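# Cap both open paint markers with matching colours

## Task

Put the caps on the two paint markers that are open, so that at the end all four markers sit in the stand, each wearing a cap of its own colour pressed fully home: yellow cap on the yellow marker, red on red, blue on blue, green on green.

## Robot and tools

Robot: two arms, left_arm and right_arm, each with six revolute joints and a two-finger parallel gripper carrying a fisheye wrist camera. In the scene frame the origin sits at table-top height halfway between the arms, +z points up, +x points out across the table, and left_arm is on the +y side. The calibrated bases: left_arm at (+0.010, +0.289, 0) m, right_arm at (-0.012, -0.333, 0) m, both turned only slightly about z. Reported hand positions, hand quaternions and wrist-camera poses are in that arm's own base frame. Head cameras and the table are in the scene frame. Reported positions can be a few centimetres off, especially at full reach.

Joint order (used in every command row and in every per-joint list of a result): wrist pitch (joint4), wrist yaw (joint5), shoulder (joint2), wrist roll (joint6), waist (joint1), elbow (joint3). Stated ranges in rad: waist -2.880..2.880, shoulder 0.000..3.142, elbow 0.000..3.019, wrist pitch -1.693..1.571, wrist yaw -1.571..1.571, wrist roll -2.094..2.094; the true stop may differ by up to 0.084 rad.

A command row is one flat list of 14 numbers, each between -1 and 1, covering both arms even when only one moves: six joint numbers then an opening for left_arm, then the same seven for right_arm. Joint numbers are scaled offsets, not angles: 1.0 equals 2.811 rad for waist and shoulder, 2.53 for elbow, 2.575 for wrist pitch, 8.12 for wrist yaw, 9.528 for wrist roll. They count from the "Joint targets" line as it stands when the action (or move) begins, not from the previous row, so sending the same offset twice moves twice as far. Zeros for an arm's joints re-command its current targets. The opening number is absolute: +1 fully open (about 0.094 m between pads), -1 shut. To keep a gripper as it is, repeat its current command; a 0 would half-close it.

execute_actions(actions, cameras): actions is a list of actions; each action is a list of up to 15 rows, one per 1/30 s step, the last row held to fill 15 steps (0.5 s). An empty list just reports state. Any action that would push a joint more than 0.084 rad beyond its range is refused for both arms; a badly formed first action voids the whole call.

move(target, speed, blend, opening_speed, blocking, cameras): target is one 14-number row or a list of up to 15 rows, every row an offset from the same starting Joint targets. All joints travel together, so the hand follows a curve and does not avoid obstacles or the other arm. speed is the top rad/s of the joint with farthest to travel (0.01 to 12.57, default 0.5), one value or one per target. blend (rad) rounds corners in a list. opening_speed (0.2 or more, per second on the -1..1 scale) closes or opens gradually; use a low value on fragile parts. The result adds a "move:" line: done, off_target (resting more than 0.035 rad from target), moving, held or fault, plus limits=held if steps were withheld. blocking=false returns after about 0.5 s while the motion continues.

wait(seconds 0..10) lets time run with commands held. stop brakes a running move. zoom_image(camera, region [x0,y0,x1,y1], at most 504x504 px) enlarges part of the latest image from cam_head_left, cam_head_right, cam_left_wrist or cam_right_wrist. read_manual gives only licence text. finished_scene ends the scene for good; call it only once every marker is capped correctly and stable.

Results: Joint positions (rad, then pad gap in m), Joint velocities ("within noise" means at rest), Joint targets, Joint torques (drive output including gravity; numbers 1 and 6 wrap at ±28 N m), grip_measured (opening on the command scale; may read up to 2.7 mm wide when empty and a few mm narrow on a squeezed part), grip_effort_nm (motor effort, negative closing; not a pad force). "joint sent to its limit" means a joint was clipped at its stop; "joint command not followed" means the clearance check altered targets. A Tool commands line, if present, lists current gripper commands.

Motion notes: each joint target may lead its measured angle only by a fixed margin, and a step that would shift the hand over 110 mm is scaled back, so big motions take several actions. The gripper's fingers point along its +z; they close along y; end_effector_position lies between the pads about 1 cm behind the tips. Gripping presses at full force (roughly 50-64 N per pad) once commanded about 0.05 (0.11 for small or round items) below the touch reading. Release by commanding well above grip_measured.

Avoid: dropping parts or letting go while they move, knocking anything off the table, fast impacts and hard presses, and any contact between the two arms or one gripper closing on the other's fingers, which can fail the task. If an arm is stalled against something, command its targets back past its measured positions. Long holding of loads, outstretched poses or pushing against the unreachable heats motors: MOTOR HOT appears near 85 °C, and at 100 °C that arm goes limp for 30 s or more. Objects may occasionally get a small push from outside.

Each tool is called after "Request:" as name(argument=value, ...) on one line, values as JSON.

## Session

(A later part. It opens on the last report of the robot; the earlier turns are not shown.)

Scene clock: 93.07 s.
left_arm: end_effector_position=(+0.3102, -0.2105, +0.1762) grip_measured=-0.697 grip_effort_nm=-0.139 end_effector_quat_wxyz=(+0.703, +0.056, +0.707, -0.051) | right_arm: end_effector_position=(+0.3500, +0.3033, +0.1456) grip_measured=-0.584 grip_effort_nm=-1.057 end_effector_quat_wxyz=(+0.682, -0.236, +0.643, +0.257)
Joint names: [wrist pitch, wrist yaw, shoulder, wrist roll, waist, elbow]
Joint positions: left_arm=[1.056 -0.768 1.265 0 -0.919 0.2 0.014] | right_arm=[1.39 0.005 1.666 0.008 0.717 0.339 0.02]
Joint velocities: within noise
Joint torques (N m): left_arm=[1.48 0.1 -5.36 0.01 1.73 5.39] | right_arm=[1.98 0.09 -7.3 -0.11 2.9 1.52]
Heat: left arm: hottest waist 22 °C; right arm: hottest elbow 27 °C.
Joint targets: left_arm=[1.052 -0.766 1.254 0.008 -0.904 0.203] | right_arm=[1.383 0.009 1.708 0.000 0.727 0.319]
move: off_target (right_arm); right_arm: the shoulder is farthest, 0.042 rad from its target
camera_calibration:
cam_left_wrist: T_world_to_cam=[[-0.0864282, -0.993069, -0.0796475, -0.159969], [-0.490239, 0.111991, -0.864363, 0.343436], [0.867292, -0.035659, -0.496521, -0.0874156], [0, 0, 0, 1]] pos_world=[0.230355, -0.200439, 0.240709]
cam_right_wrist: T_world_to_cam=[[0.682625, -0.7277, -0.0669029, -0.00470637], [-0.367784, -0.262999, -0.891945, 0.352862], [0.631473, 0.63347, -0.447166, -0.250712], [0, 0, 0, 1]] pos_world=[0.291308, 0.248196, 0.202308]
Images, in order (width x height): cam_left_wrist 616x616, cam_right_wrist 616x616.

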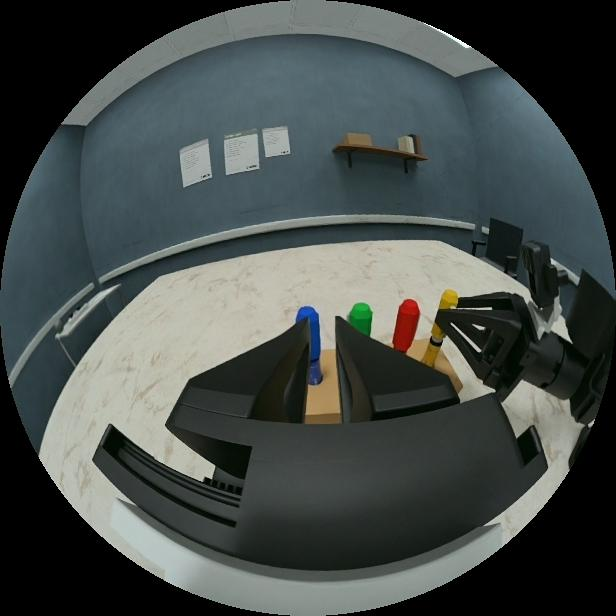

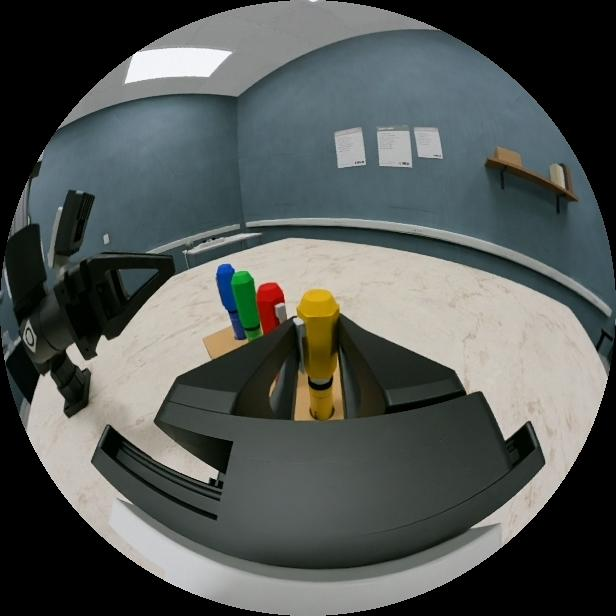

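Request:
move(target=[0,0,0,0,0,0,-0.7, -0.0095,0,0.0089,0,0,-0.0091,-0.8], speed=0.1, cameras=["cam_left_wrist", "cam_right_wrist"])

Request:
zoom_image(camera="cam_left_wrist", region=[425, 250, 475, 350])

Request:
zoom_image(camera="cam_right_wrist", region=[275, 280, 365, 425])

Scene clock: 93.97 s.
left_arm: end_effector_position=(+0.3102, -0.2105, +0.1762) grip_measured=-0.697 grip_effort_nm=-0.144 end_effector_quat_wxyz=(+0.703, +0.056, +0.707, -0.051) | right_arm: end_effector_position=(+0.3471, +0.3010, +0.1359) grip_measured=-0.584 grip_effort_nm=-1.057 end_effector_quat_wxyz=(+0.675, -0.239, +0.650, +0.254)
Joint names: [wrist pitch, wrist yaw, shoulder, wrist roll, waist, elbow]
Joint positions: left_arm=[1.056 -0.768 1.265 0 -0.919 0.2 0.014] | right_arm=[1.392 0.005 1.681 0.007 0.717 0.328 0.02]
Joint velocities: within noise
Joint torques (N m): left_arm=[1.47 0.1 -5.36 0.01 1.73 5.39] | right_arm=[0.98 0.09 -6.48 -0.08 2.84 0.55]
Heat: left arm: hottest waist 22 °C; right arm: hottest elbow 27 °C.
Joint targets: left_arm=[1.052 -0.766 1.254 0.008 -0.904 0.203] | right_arm=[1.358 0.009 1.733 0.000 0.727 0.296]
move: off_target (right_arm); right_arm: the shoulder is farthest, 0.052 rad from its target
camera_calibration:
cam_left_wrist: T_world_to_cam=[[-0.0864282, -0.993069, -0.0796475, -0.159969], [-0.490239, 0.111991, -0.864363, 0.343436], [0.867292, -0.035659, -0.496521, -0.0874156], [0, 0, 0, 1]] pos_world=[0.230355, -0.200439, 0.240709]
cam_right_wrist: T_world_to_cam=[[0.681739, -0.728563, -0.0665513, -0.004548], [-0.382765, -0.277677, -0.881128, 0.35068], [0.623477, 0.626172, -0.468171, -0.243889], [0, 0, 0, 1]] pos_world=[0.289387, 0.246779, 0.19451]
Images, in order (width x height): cam_left_wrist 616x616, cam_right_wrist 616x616.

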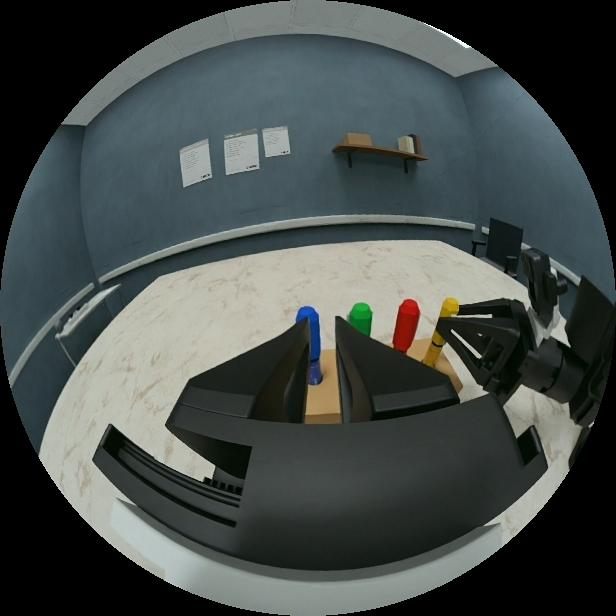

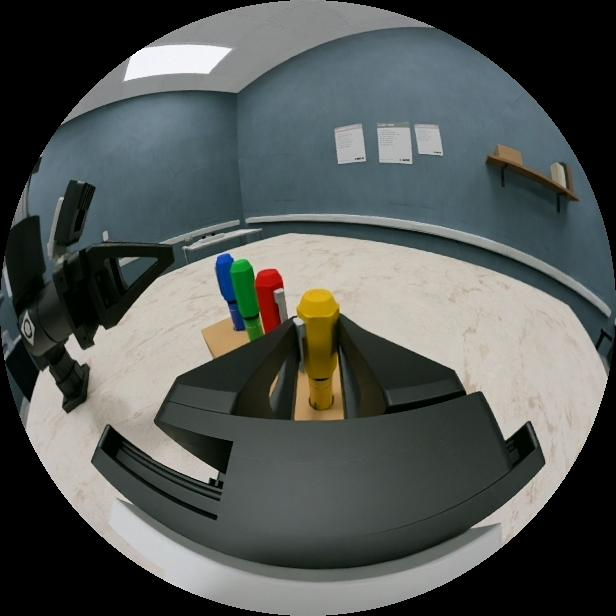

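Scaled by 5.040 from the camera's 616x616 image, which has a finer 880x880 frame.

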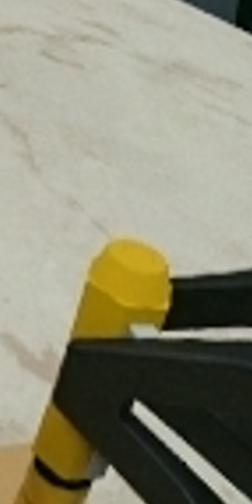

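Scaled by 3.476 from the camera's 616x616 image, which has a finer 880x880 frame.

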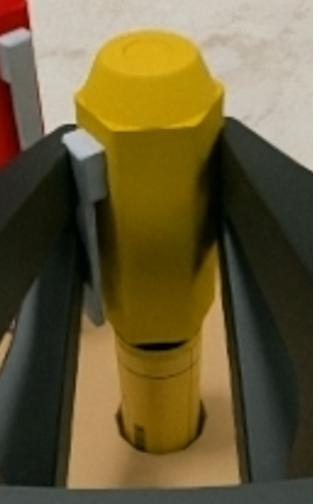

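Request:
move(target=[0,0,0,0,0,0,-0.7, -0.0144,0,0.0132,0,0,-0.0099,-0.8], speed=0.12, cameras=["cam_left_wrist", "cam_right_wrist"])

Request:
zoom_image(camera="cam_left_wrist", region=[425, 270, 475, 370])

Request:
zoom_image(camera="cam_right_wrist", region=[275, 280, 365, 425])

Scene clock: 94.80 s.
left_arm: end_effector_position=(+0.3102, -0.2105, +0.1762) grip_measured=-0.697 grip_effort_nm=-0.139 end_effector_quat_wxyz=(+0.703, +0.056, +0.707, -0.051) | right_arm: end_effector_position=(+0.3449, +0.2990, +0.1309) grip_measured=-0.584 grip_effort_nm=-1.053 end_effector_quat_wxyz=(+0.670, -0.241, +0.655, +0.252)
Joint names: [wrist pitch, wrist yaw, shoulder, wrist roll, waist, elbow]
Joint positions: left_arm=[1.056 -0.768 1.265 0 -0.919 0.2 0.014] | right_arm=[1.392 0.005 1.687 0.006 0.717 0.32 0.02]
Joint velocities: within noise
Joint torques (N m): left_arm=[1.48 0.1 -5.42 0.01 1.79 5.39] | right_arm=[-0.31 0.09 -3.6 -0.1 2.84 -0.62]
Heat: left arm: hottest waist 22 °C; right arm: hottest elbow 27 °C.
Joint targets: left_arm=[1.052 -0.766 1.254 0.008 -0.904 0.203] | right_arm=[1.321 0.009 1.770 0.000 0.727 0.270]
move: off_target (right_arm); right_arm: the shoulder is farthest, 0.083 rad from its target
camera_calibration:
cam_left_wrist: T_world_to_cam=[[-0.0864282, -0.993069, -0.0796475, -0.159969], [-0.490239, 0.111991, -0.864363, 0.343436], [0.867292, -0.035659, -0.496521, -0.0874156], [0, 0, 0, 1]] pos_world=[0.230355, -0.200439, 0.240709]
cam_right_wrist: T_world_to_cam=[[0.681048, -0.7292, -0.0666414, -0.0042885], [-0.391407, -0.285615, -0.874771, 0.349525], [0.61885, 0.621845, -0.479932, -0.239232], [0, 0, 0, 1]] pos_world=[0.287776, 0.245468, 0.190654]
Images, in order (width x height): cam_left_wrist 616x616, cam_right_wrist 616x616.

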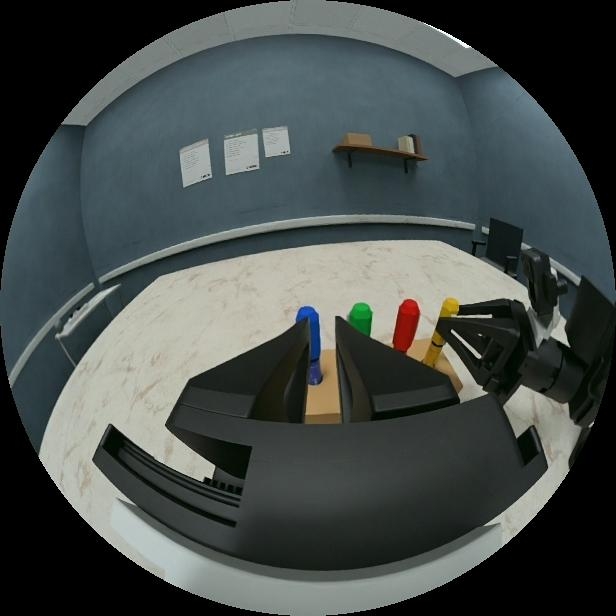

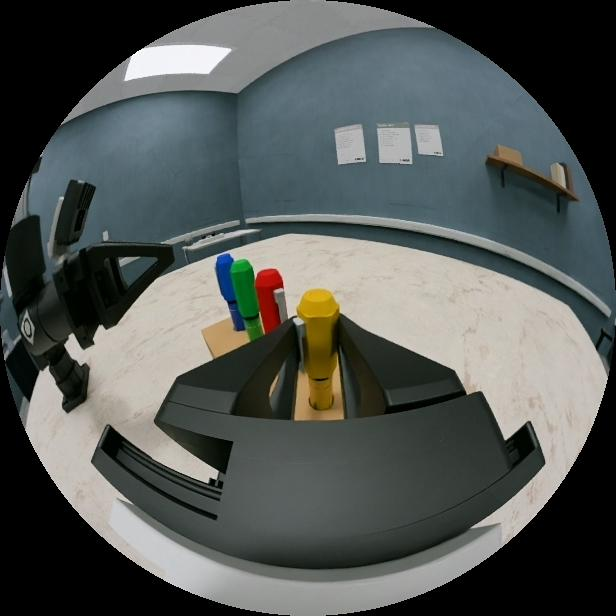

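Scaled by 5.040 from the camera's 616x616 image, which has a finer 880x880 frame.

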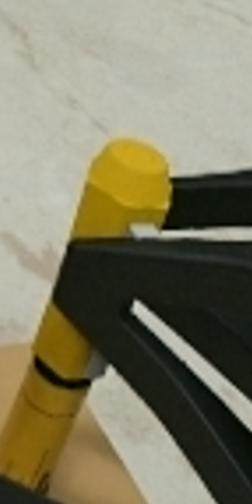

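Scaled by 3.476 from the camera's 616x616 image, which has a finer 880x880 frame.

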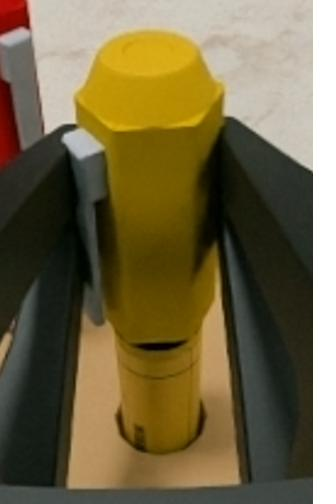

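Request:
zoom_image(camera="cam_right_wrist", region=[205, 245, 295, 355])

Request:
zoom_image(camera="cam_left_wrist", region=[340, 295, 460, 375])

Scaled by 4.582 from the camera's 616x616 image, which has a finer 880x880 frame.

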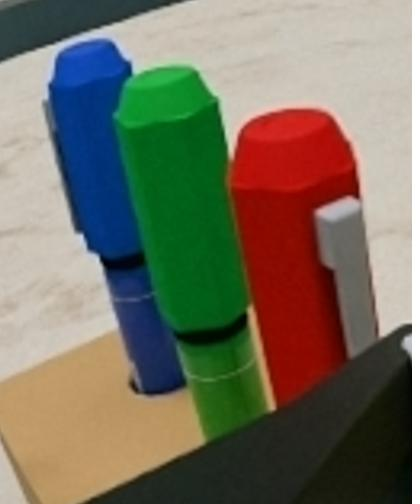

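Scaled by 4.200 from the camera's 616x616 image, which has a finer 880x880 frame.

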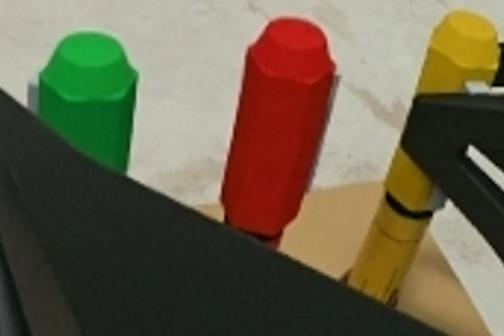

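Request:
move(target=[0,0,0,0,0,0,-0.7, 0.02563,0,-0.03131,0,0,0.03636,-0.8], speed=0.25, cameras=["cam_left_wrist", "cam_right_wrist"])

Request:
zoom_image(camera="cam_left_wrist", region=[425, 270, 475, 370])

Request:
zoom_image(camera="cam_right_wrist", region=[275, 280, 365, 425])

Scene clock: 96.17 s.
left_arm: end_effector_position=(+0.3102, -0.2105, +0.1762) grip_measured=-0.697 grip_effort_nm=-0.139 end_effector_quat_wxyz=(+0.703, +0.056, +0.707, -0.051) | right_arm: end_effector_position=(+0.3503, +0.3038, +0.1386) grip_measured=-0.584 grip_effort_nm=-1.067 end_effector_quat_wxyz=(+0.678, -0.238, +0.647, +0.255)
Joint names: [wrist pitch, wrist yaw, shoulder, wrist roll, waist, elbow]
Joint positions: left_arm=[1.056 -0.768 1.265 0 -0.919 0.2 0.014] | right_arm=[1.394 0.005 1.685 0.006 0.717 0.34 0.02]
Joint velocities: within noise
Joint torques (N m): left_arm=[1.5 0.1 -5.36 0.01 1.73 5.38] | right_arm=[1.92 0.09 -11.58 -0.09 2.96 4.21]
Heat: left arm: hottest waist 22 °C; right arm: hottest elbow 26 °C.
Joint targets: left_arm=[1.052 -0.766 1.254 0.008 -0.904 0.203] | right_arm=[1.387 0.009 1.682 0.001 0.727 0.362]
move: done
camera_calibration:
cam_left_wrist: T_world_to_cam=[[-0.0864282, -0.993069, -0.0796475, -0.159969], [-0.490239, 0.111991, -0.864363, 0.343436], [0.867292, -0.035659, -0.496521, -0.0874156], [0, 0, 0, 1]] pos_world=[0.230355, -0.200439, 0.240709]
cam_right_wrist: T_world_to_cam=[[0.682213, -0.728178, -0.0658985, -0.00486995], [-0.376015, -0.27212, -0.885756, 0.351714], [0.627055, 0.629053, -0.45945, -0.249778], [0, 0, 0, 1]] pos_world=[0.292197, 0.249286, 0.196451]
Images, in order (width x height): cam_left_wrist 616x616, cam_right_wrist 616x616.

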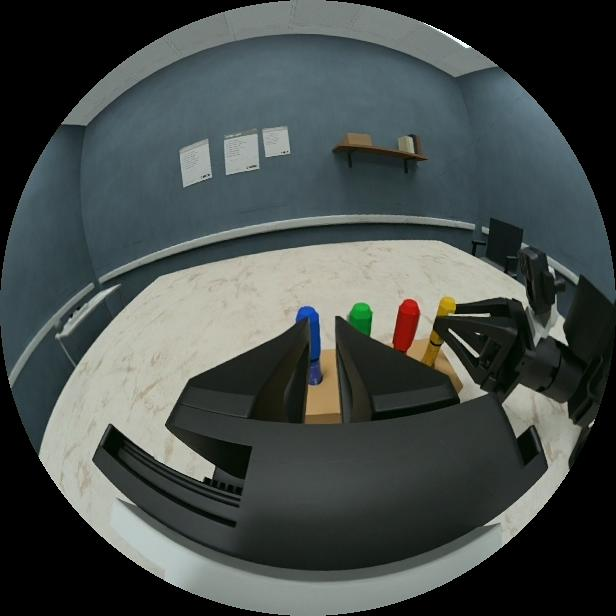

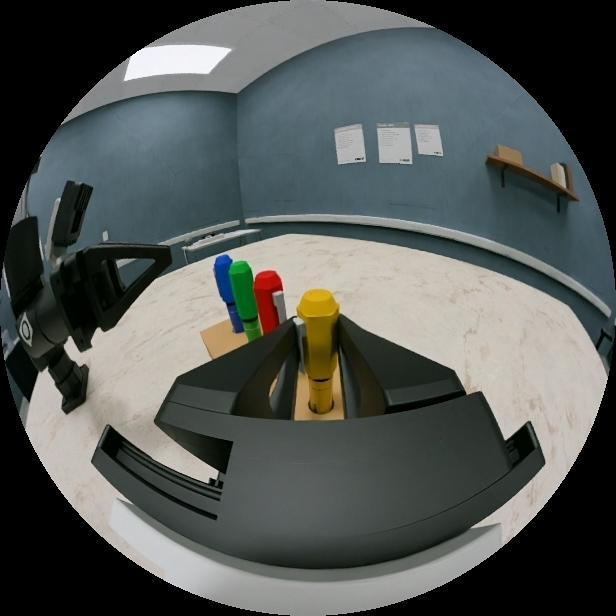

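Scaled by 5.040 from the camera's 616x616 image, which has a finer 880x880 frame.

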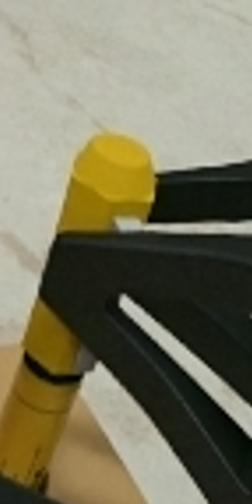

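Scaled by 3.476 from the camera's 616x616 image, which has a finer 880x880 frame.

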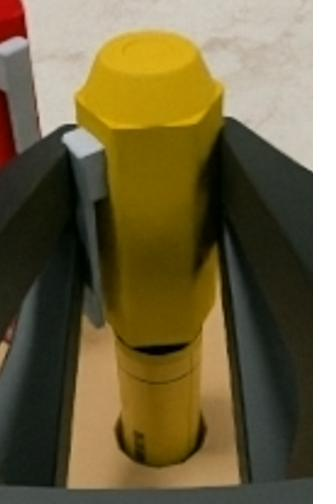

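Request:
move(target=[[0,0,0,0,0,0,-0.7, 0,0,0,0,0,-0.0071,-0.8],[0,0,0,0,0,0,-0.7, 0,0,0,0,0,-0.0071,-0.3]], speed=0.1, opening_speed=0.6, cameras=["cam_left_wrist", "cam_right_wrist"])

Request:
zoom_image(camera="cam_left_wrist", region=[425, 270, 475, 370])

Request:
zoom_image(camera="cam_right_wrist", region=[230, 280, 400, 425])

Scene clock: 98.37 s.
left_arm: end_effector_position=(+0.3102, -0.2105, +0.1762) grip_measured=-0.697 grip_effort_nm=-0.144 end_effector_quat_wxyz=(+0.703, +0.056, +0.707, -0.051) | right_arm: end_effector_position=(+0.3504, +0.3039, +0.1387) grip_measured=-0.304 grip_effort_nm=0.120 end_effector_quat_wxyz=(+0.678, -0.238, +0.647, +0.255)
Joint names: [wrist pitch, wrist yaw, shoulder, wrist roll, waist, elbow]
Joint positions: left_arm=[1.056 -0.768 1.265 0 -0.919 0.2 0.014] | right_arm=[1.394 0.005 1.685 0.006 0.717 0.34 0.033]
Joint velocities: within noise
Joint torques (N m): left_arm=[1.47 0.1 -5.42 0.01 1.73 5.39] | right_arm=[1.98 0.09 -11.63 -0.09 2.9 3.07]
Heat: left arm: hottest waist 22 °C; right arm: hottest elbow 26 °C.
Joint targets: left_arm=[1.052 -0.766 1.254 0.008 -0.904 0.203] | right_arm=[1.387 0.009 1.682 0.001 0.727 0.345]
move: done
camera_calibration:
cam_left_wrist: T_world_to_cam=[[-0.0864282, -0.993069, -0.0796475, -0.159969], [-0.490239, 0.111991, -0.864363, 0.343436], [0.867292, -0.035659, -0.496521, -0.0874156], [0, 0, 0, 1]] pos_world=[0.230355, -0.200439, 0.240709]
cam_right_wrist: T_world_to_cam=[[0.68226, -0.728138, -0.0658491, -0.00489181], [-0.375702, -0.271909, -0.885953, 0.351764], [0.627192, 0.62919, -0.459076, -0.250005], [0, 0, 0, 1]] pos_world=[0.292297, 0.249386, 0.196553]
Images, in order (width x height): cam_left_wrist 616x616, cam_right_wrist 616x616.

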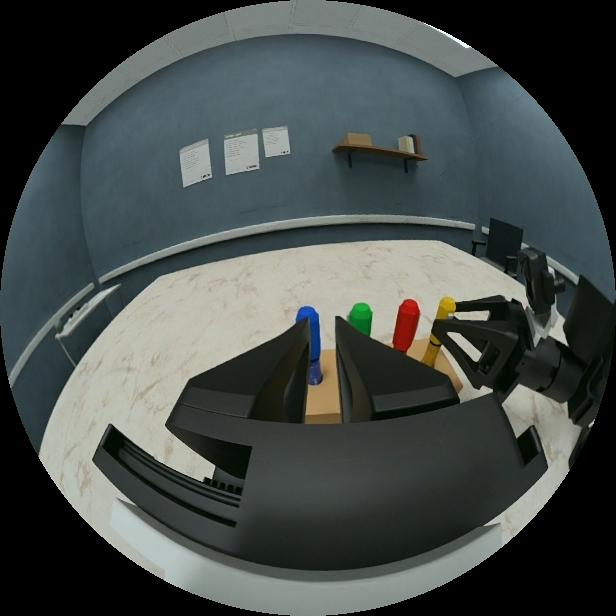

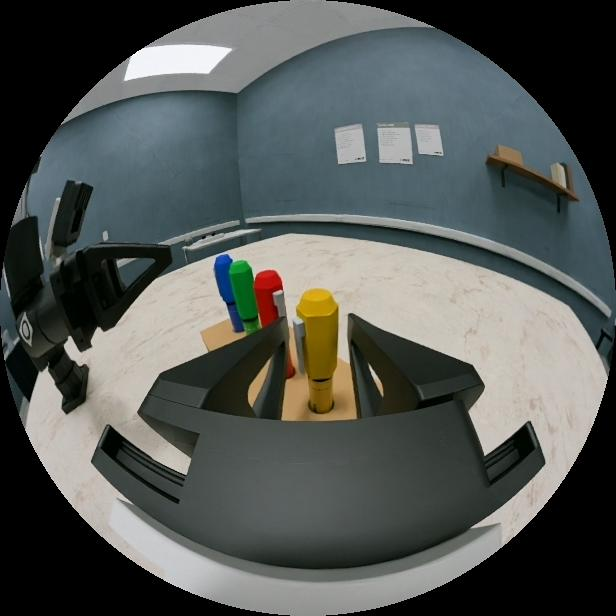

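Scaled by 5.040 from the camera's 616x616 image, which has a finer 880x880 frame.

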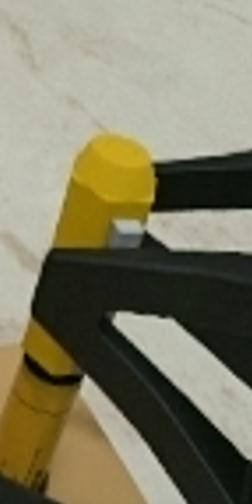

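Scaled by 2.965 from the camera's 616x616 image, which has a finer 880x880 frame.

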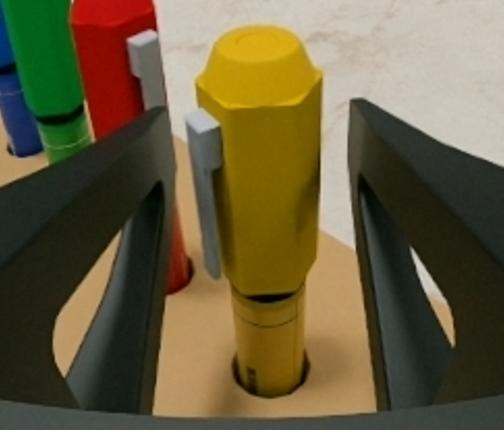

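Request:
move(target=[[0,0,0,0,0,0,-0.7, 0.02291,0,-0.02348,0,0,-0.04664,-0.3],[-0.07728,0,-0.08609,0,0,-0.01739,-0.7, -0.20738,0,-0.23835,0,0,-0.07352,-0.3]], speed=[0.15, 0.5], blend=[0.01, 0])

Request:
zoom_image(camera="cam_left_wrist", region=[260, 270, 480, 420])

Request:
zoom_image(camera="cam_right_wrist", region=[180, 270, 400, 420])

Scene clock: 101.53 s.
left_arm: end_effector_position=(+0.2930, -0.1879, +0.1962) grip_measured=-0.697 grip_effort_nm=-0.139 end_effector_quat_wxyz=(+0.703, +0.056, +0.707, -0.051) | right_arm: end_effector_position=(+0.2866, +0.2482, +0.2029) grip_measured=-0.303 grip_effort_nm=0.125 end_effector_quat_wxyz=(+0.665, -0.243, +0.661, +0.250)
Joint names: [wrist pitch, wrist yaw, shoulder, wrist roll, waist, elbow]
Joint positions: left_arm=[0.858 -0.768 1.021 0 -0.919 0.155 0.014] | right_arm=[0.863 0.005 1.022 0.006 0.717 0.168 0.033]
Joint velocities: within noise
Joint torques (N m): left_arm=[1.47 0.09 -3.43 0.01 1.73 6.82] | right_arm=[1.89 0.09 -5.19 -0.1 2.9 5.3]
Heat: left arm: hottest waist 22 °C; right arm: hottest elbow 26 °C.
Joint targets: left_arm=[0.853 -0.766 1.012 0.008 -0.904 0.159] | right_arm=[0.853 0.009 1.012 0.001 0.727 0.159]
move: done
camera_calibration:
cam_left_wrist: T_world_to_cam=[[-0.0864282, -0.993069, -0.0796475, -0.137427], [-0.490239, 0.111991, -0.864363, 0.349674], [0.867292, -0.035659, -0.496521, -0.0618115], [0, 0, 0, 1]] pos_world=[0.213155, -0.177839, 0.260609]
cam_right_wrist: T_world_to_cam=[[0.680184, -0.729955, -0.0671904, 0.0035765], [-0.402684, -0.295484, -0.866334, 0.379153], [0.612531, 0.616323, -0.494925, -0.130789], [0, 0, 0, 1]] pos_world=[0.230359, 0.195253, 0.263983]

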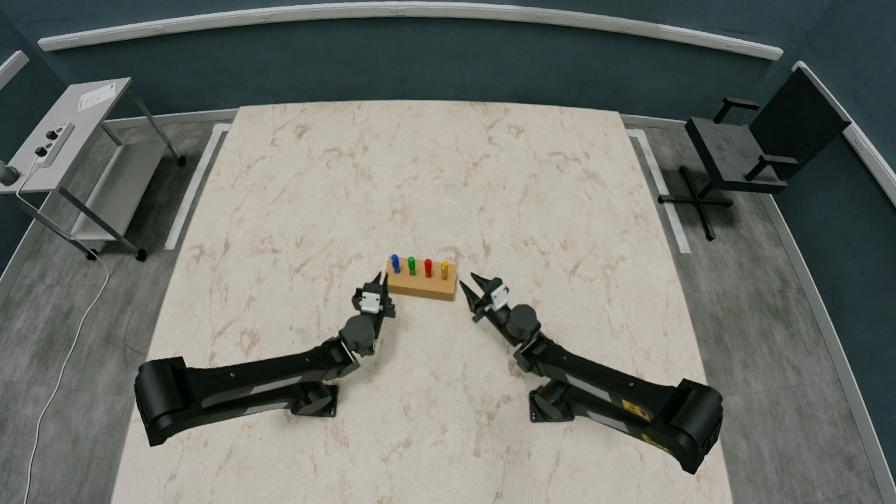

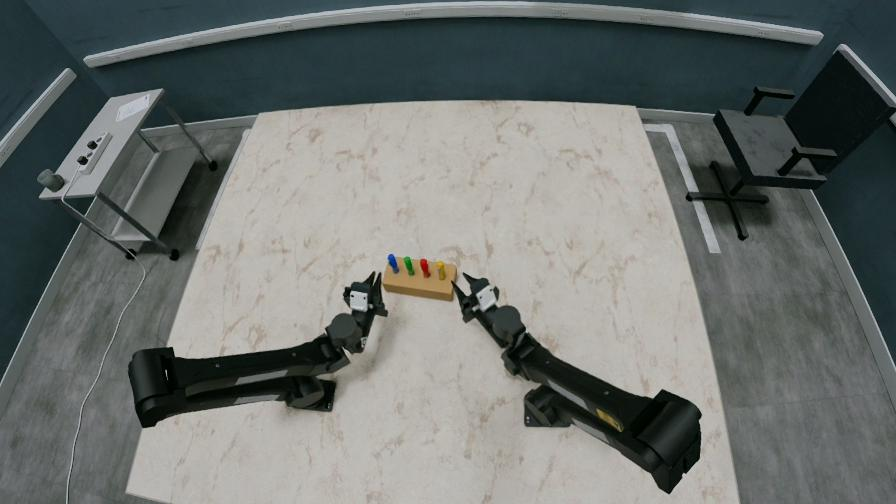

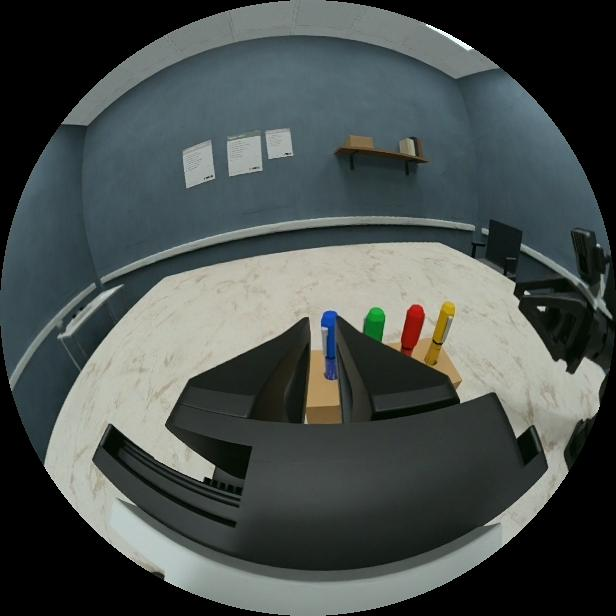

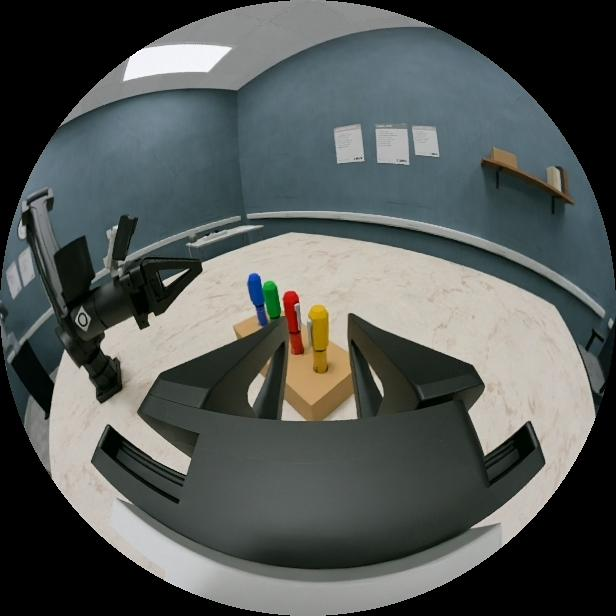

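Scaled by 2.291 from the camera's 616x616 image, which has a finer 880x880 frame.

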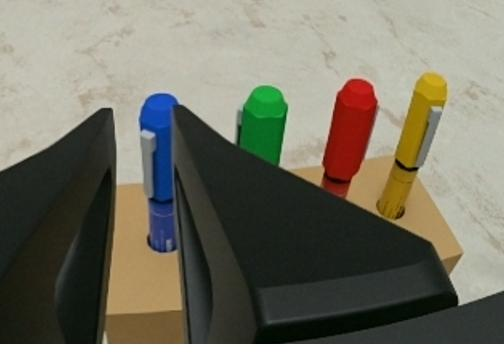

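Scaled by 2.291 from the camera's 616x616 image, which has a finer 880x880 frame.

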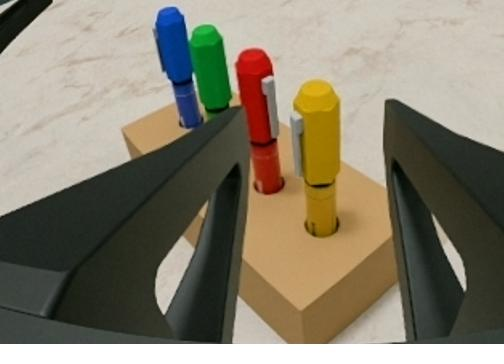

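Request:
zoom_image(camera="cam_right_wrist", region=[240, 270, 340, 380])

Request:
zoom_image(camera="cam_head_right", region=[375, 240, 475, 310])

Request:
zoom_image(camera="cam_head_left", region=[375, 240, 475, 310])

Scaled by 4.582 from the camera's 616x616 image, which has a finer 880x880 frame.

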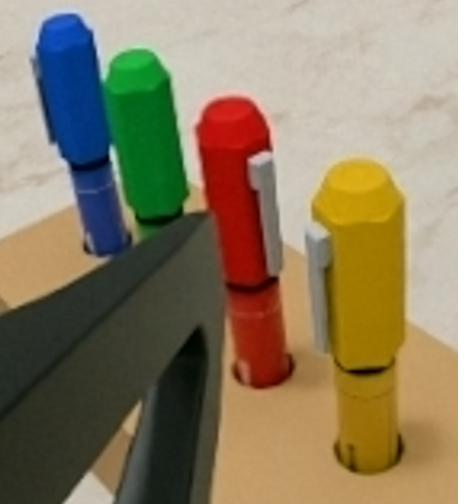

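Scaled by 5.040 from the camera's 896x504 image, which has a finer 1280x720 frame.

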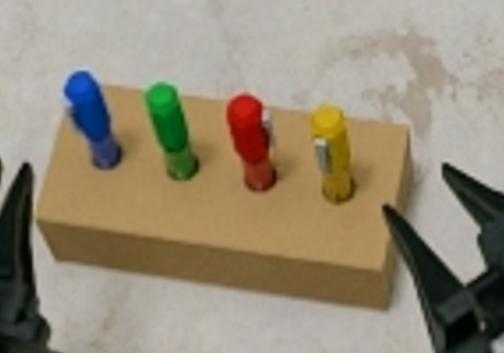

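Scaled by 5.040 from the camera's 896x504 image, which has a finer 1280x720 frame.

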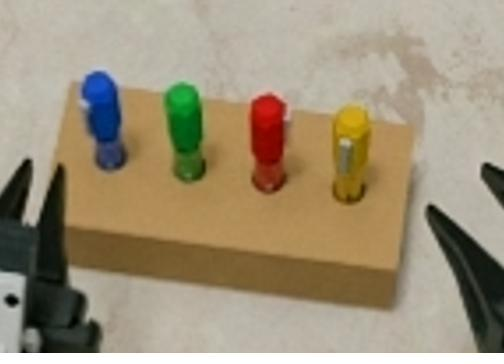

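Request:
finished_scene()

The scene is finished: the task was done.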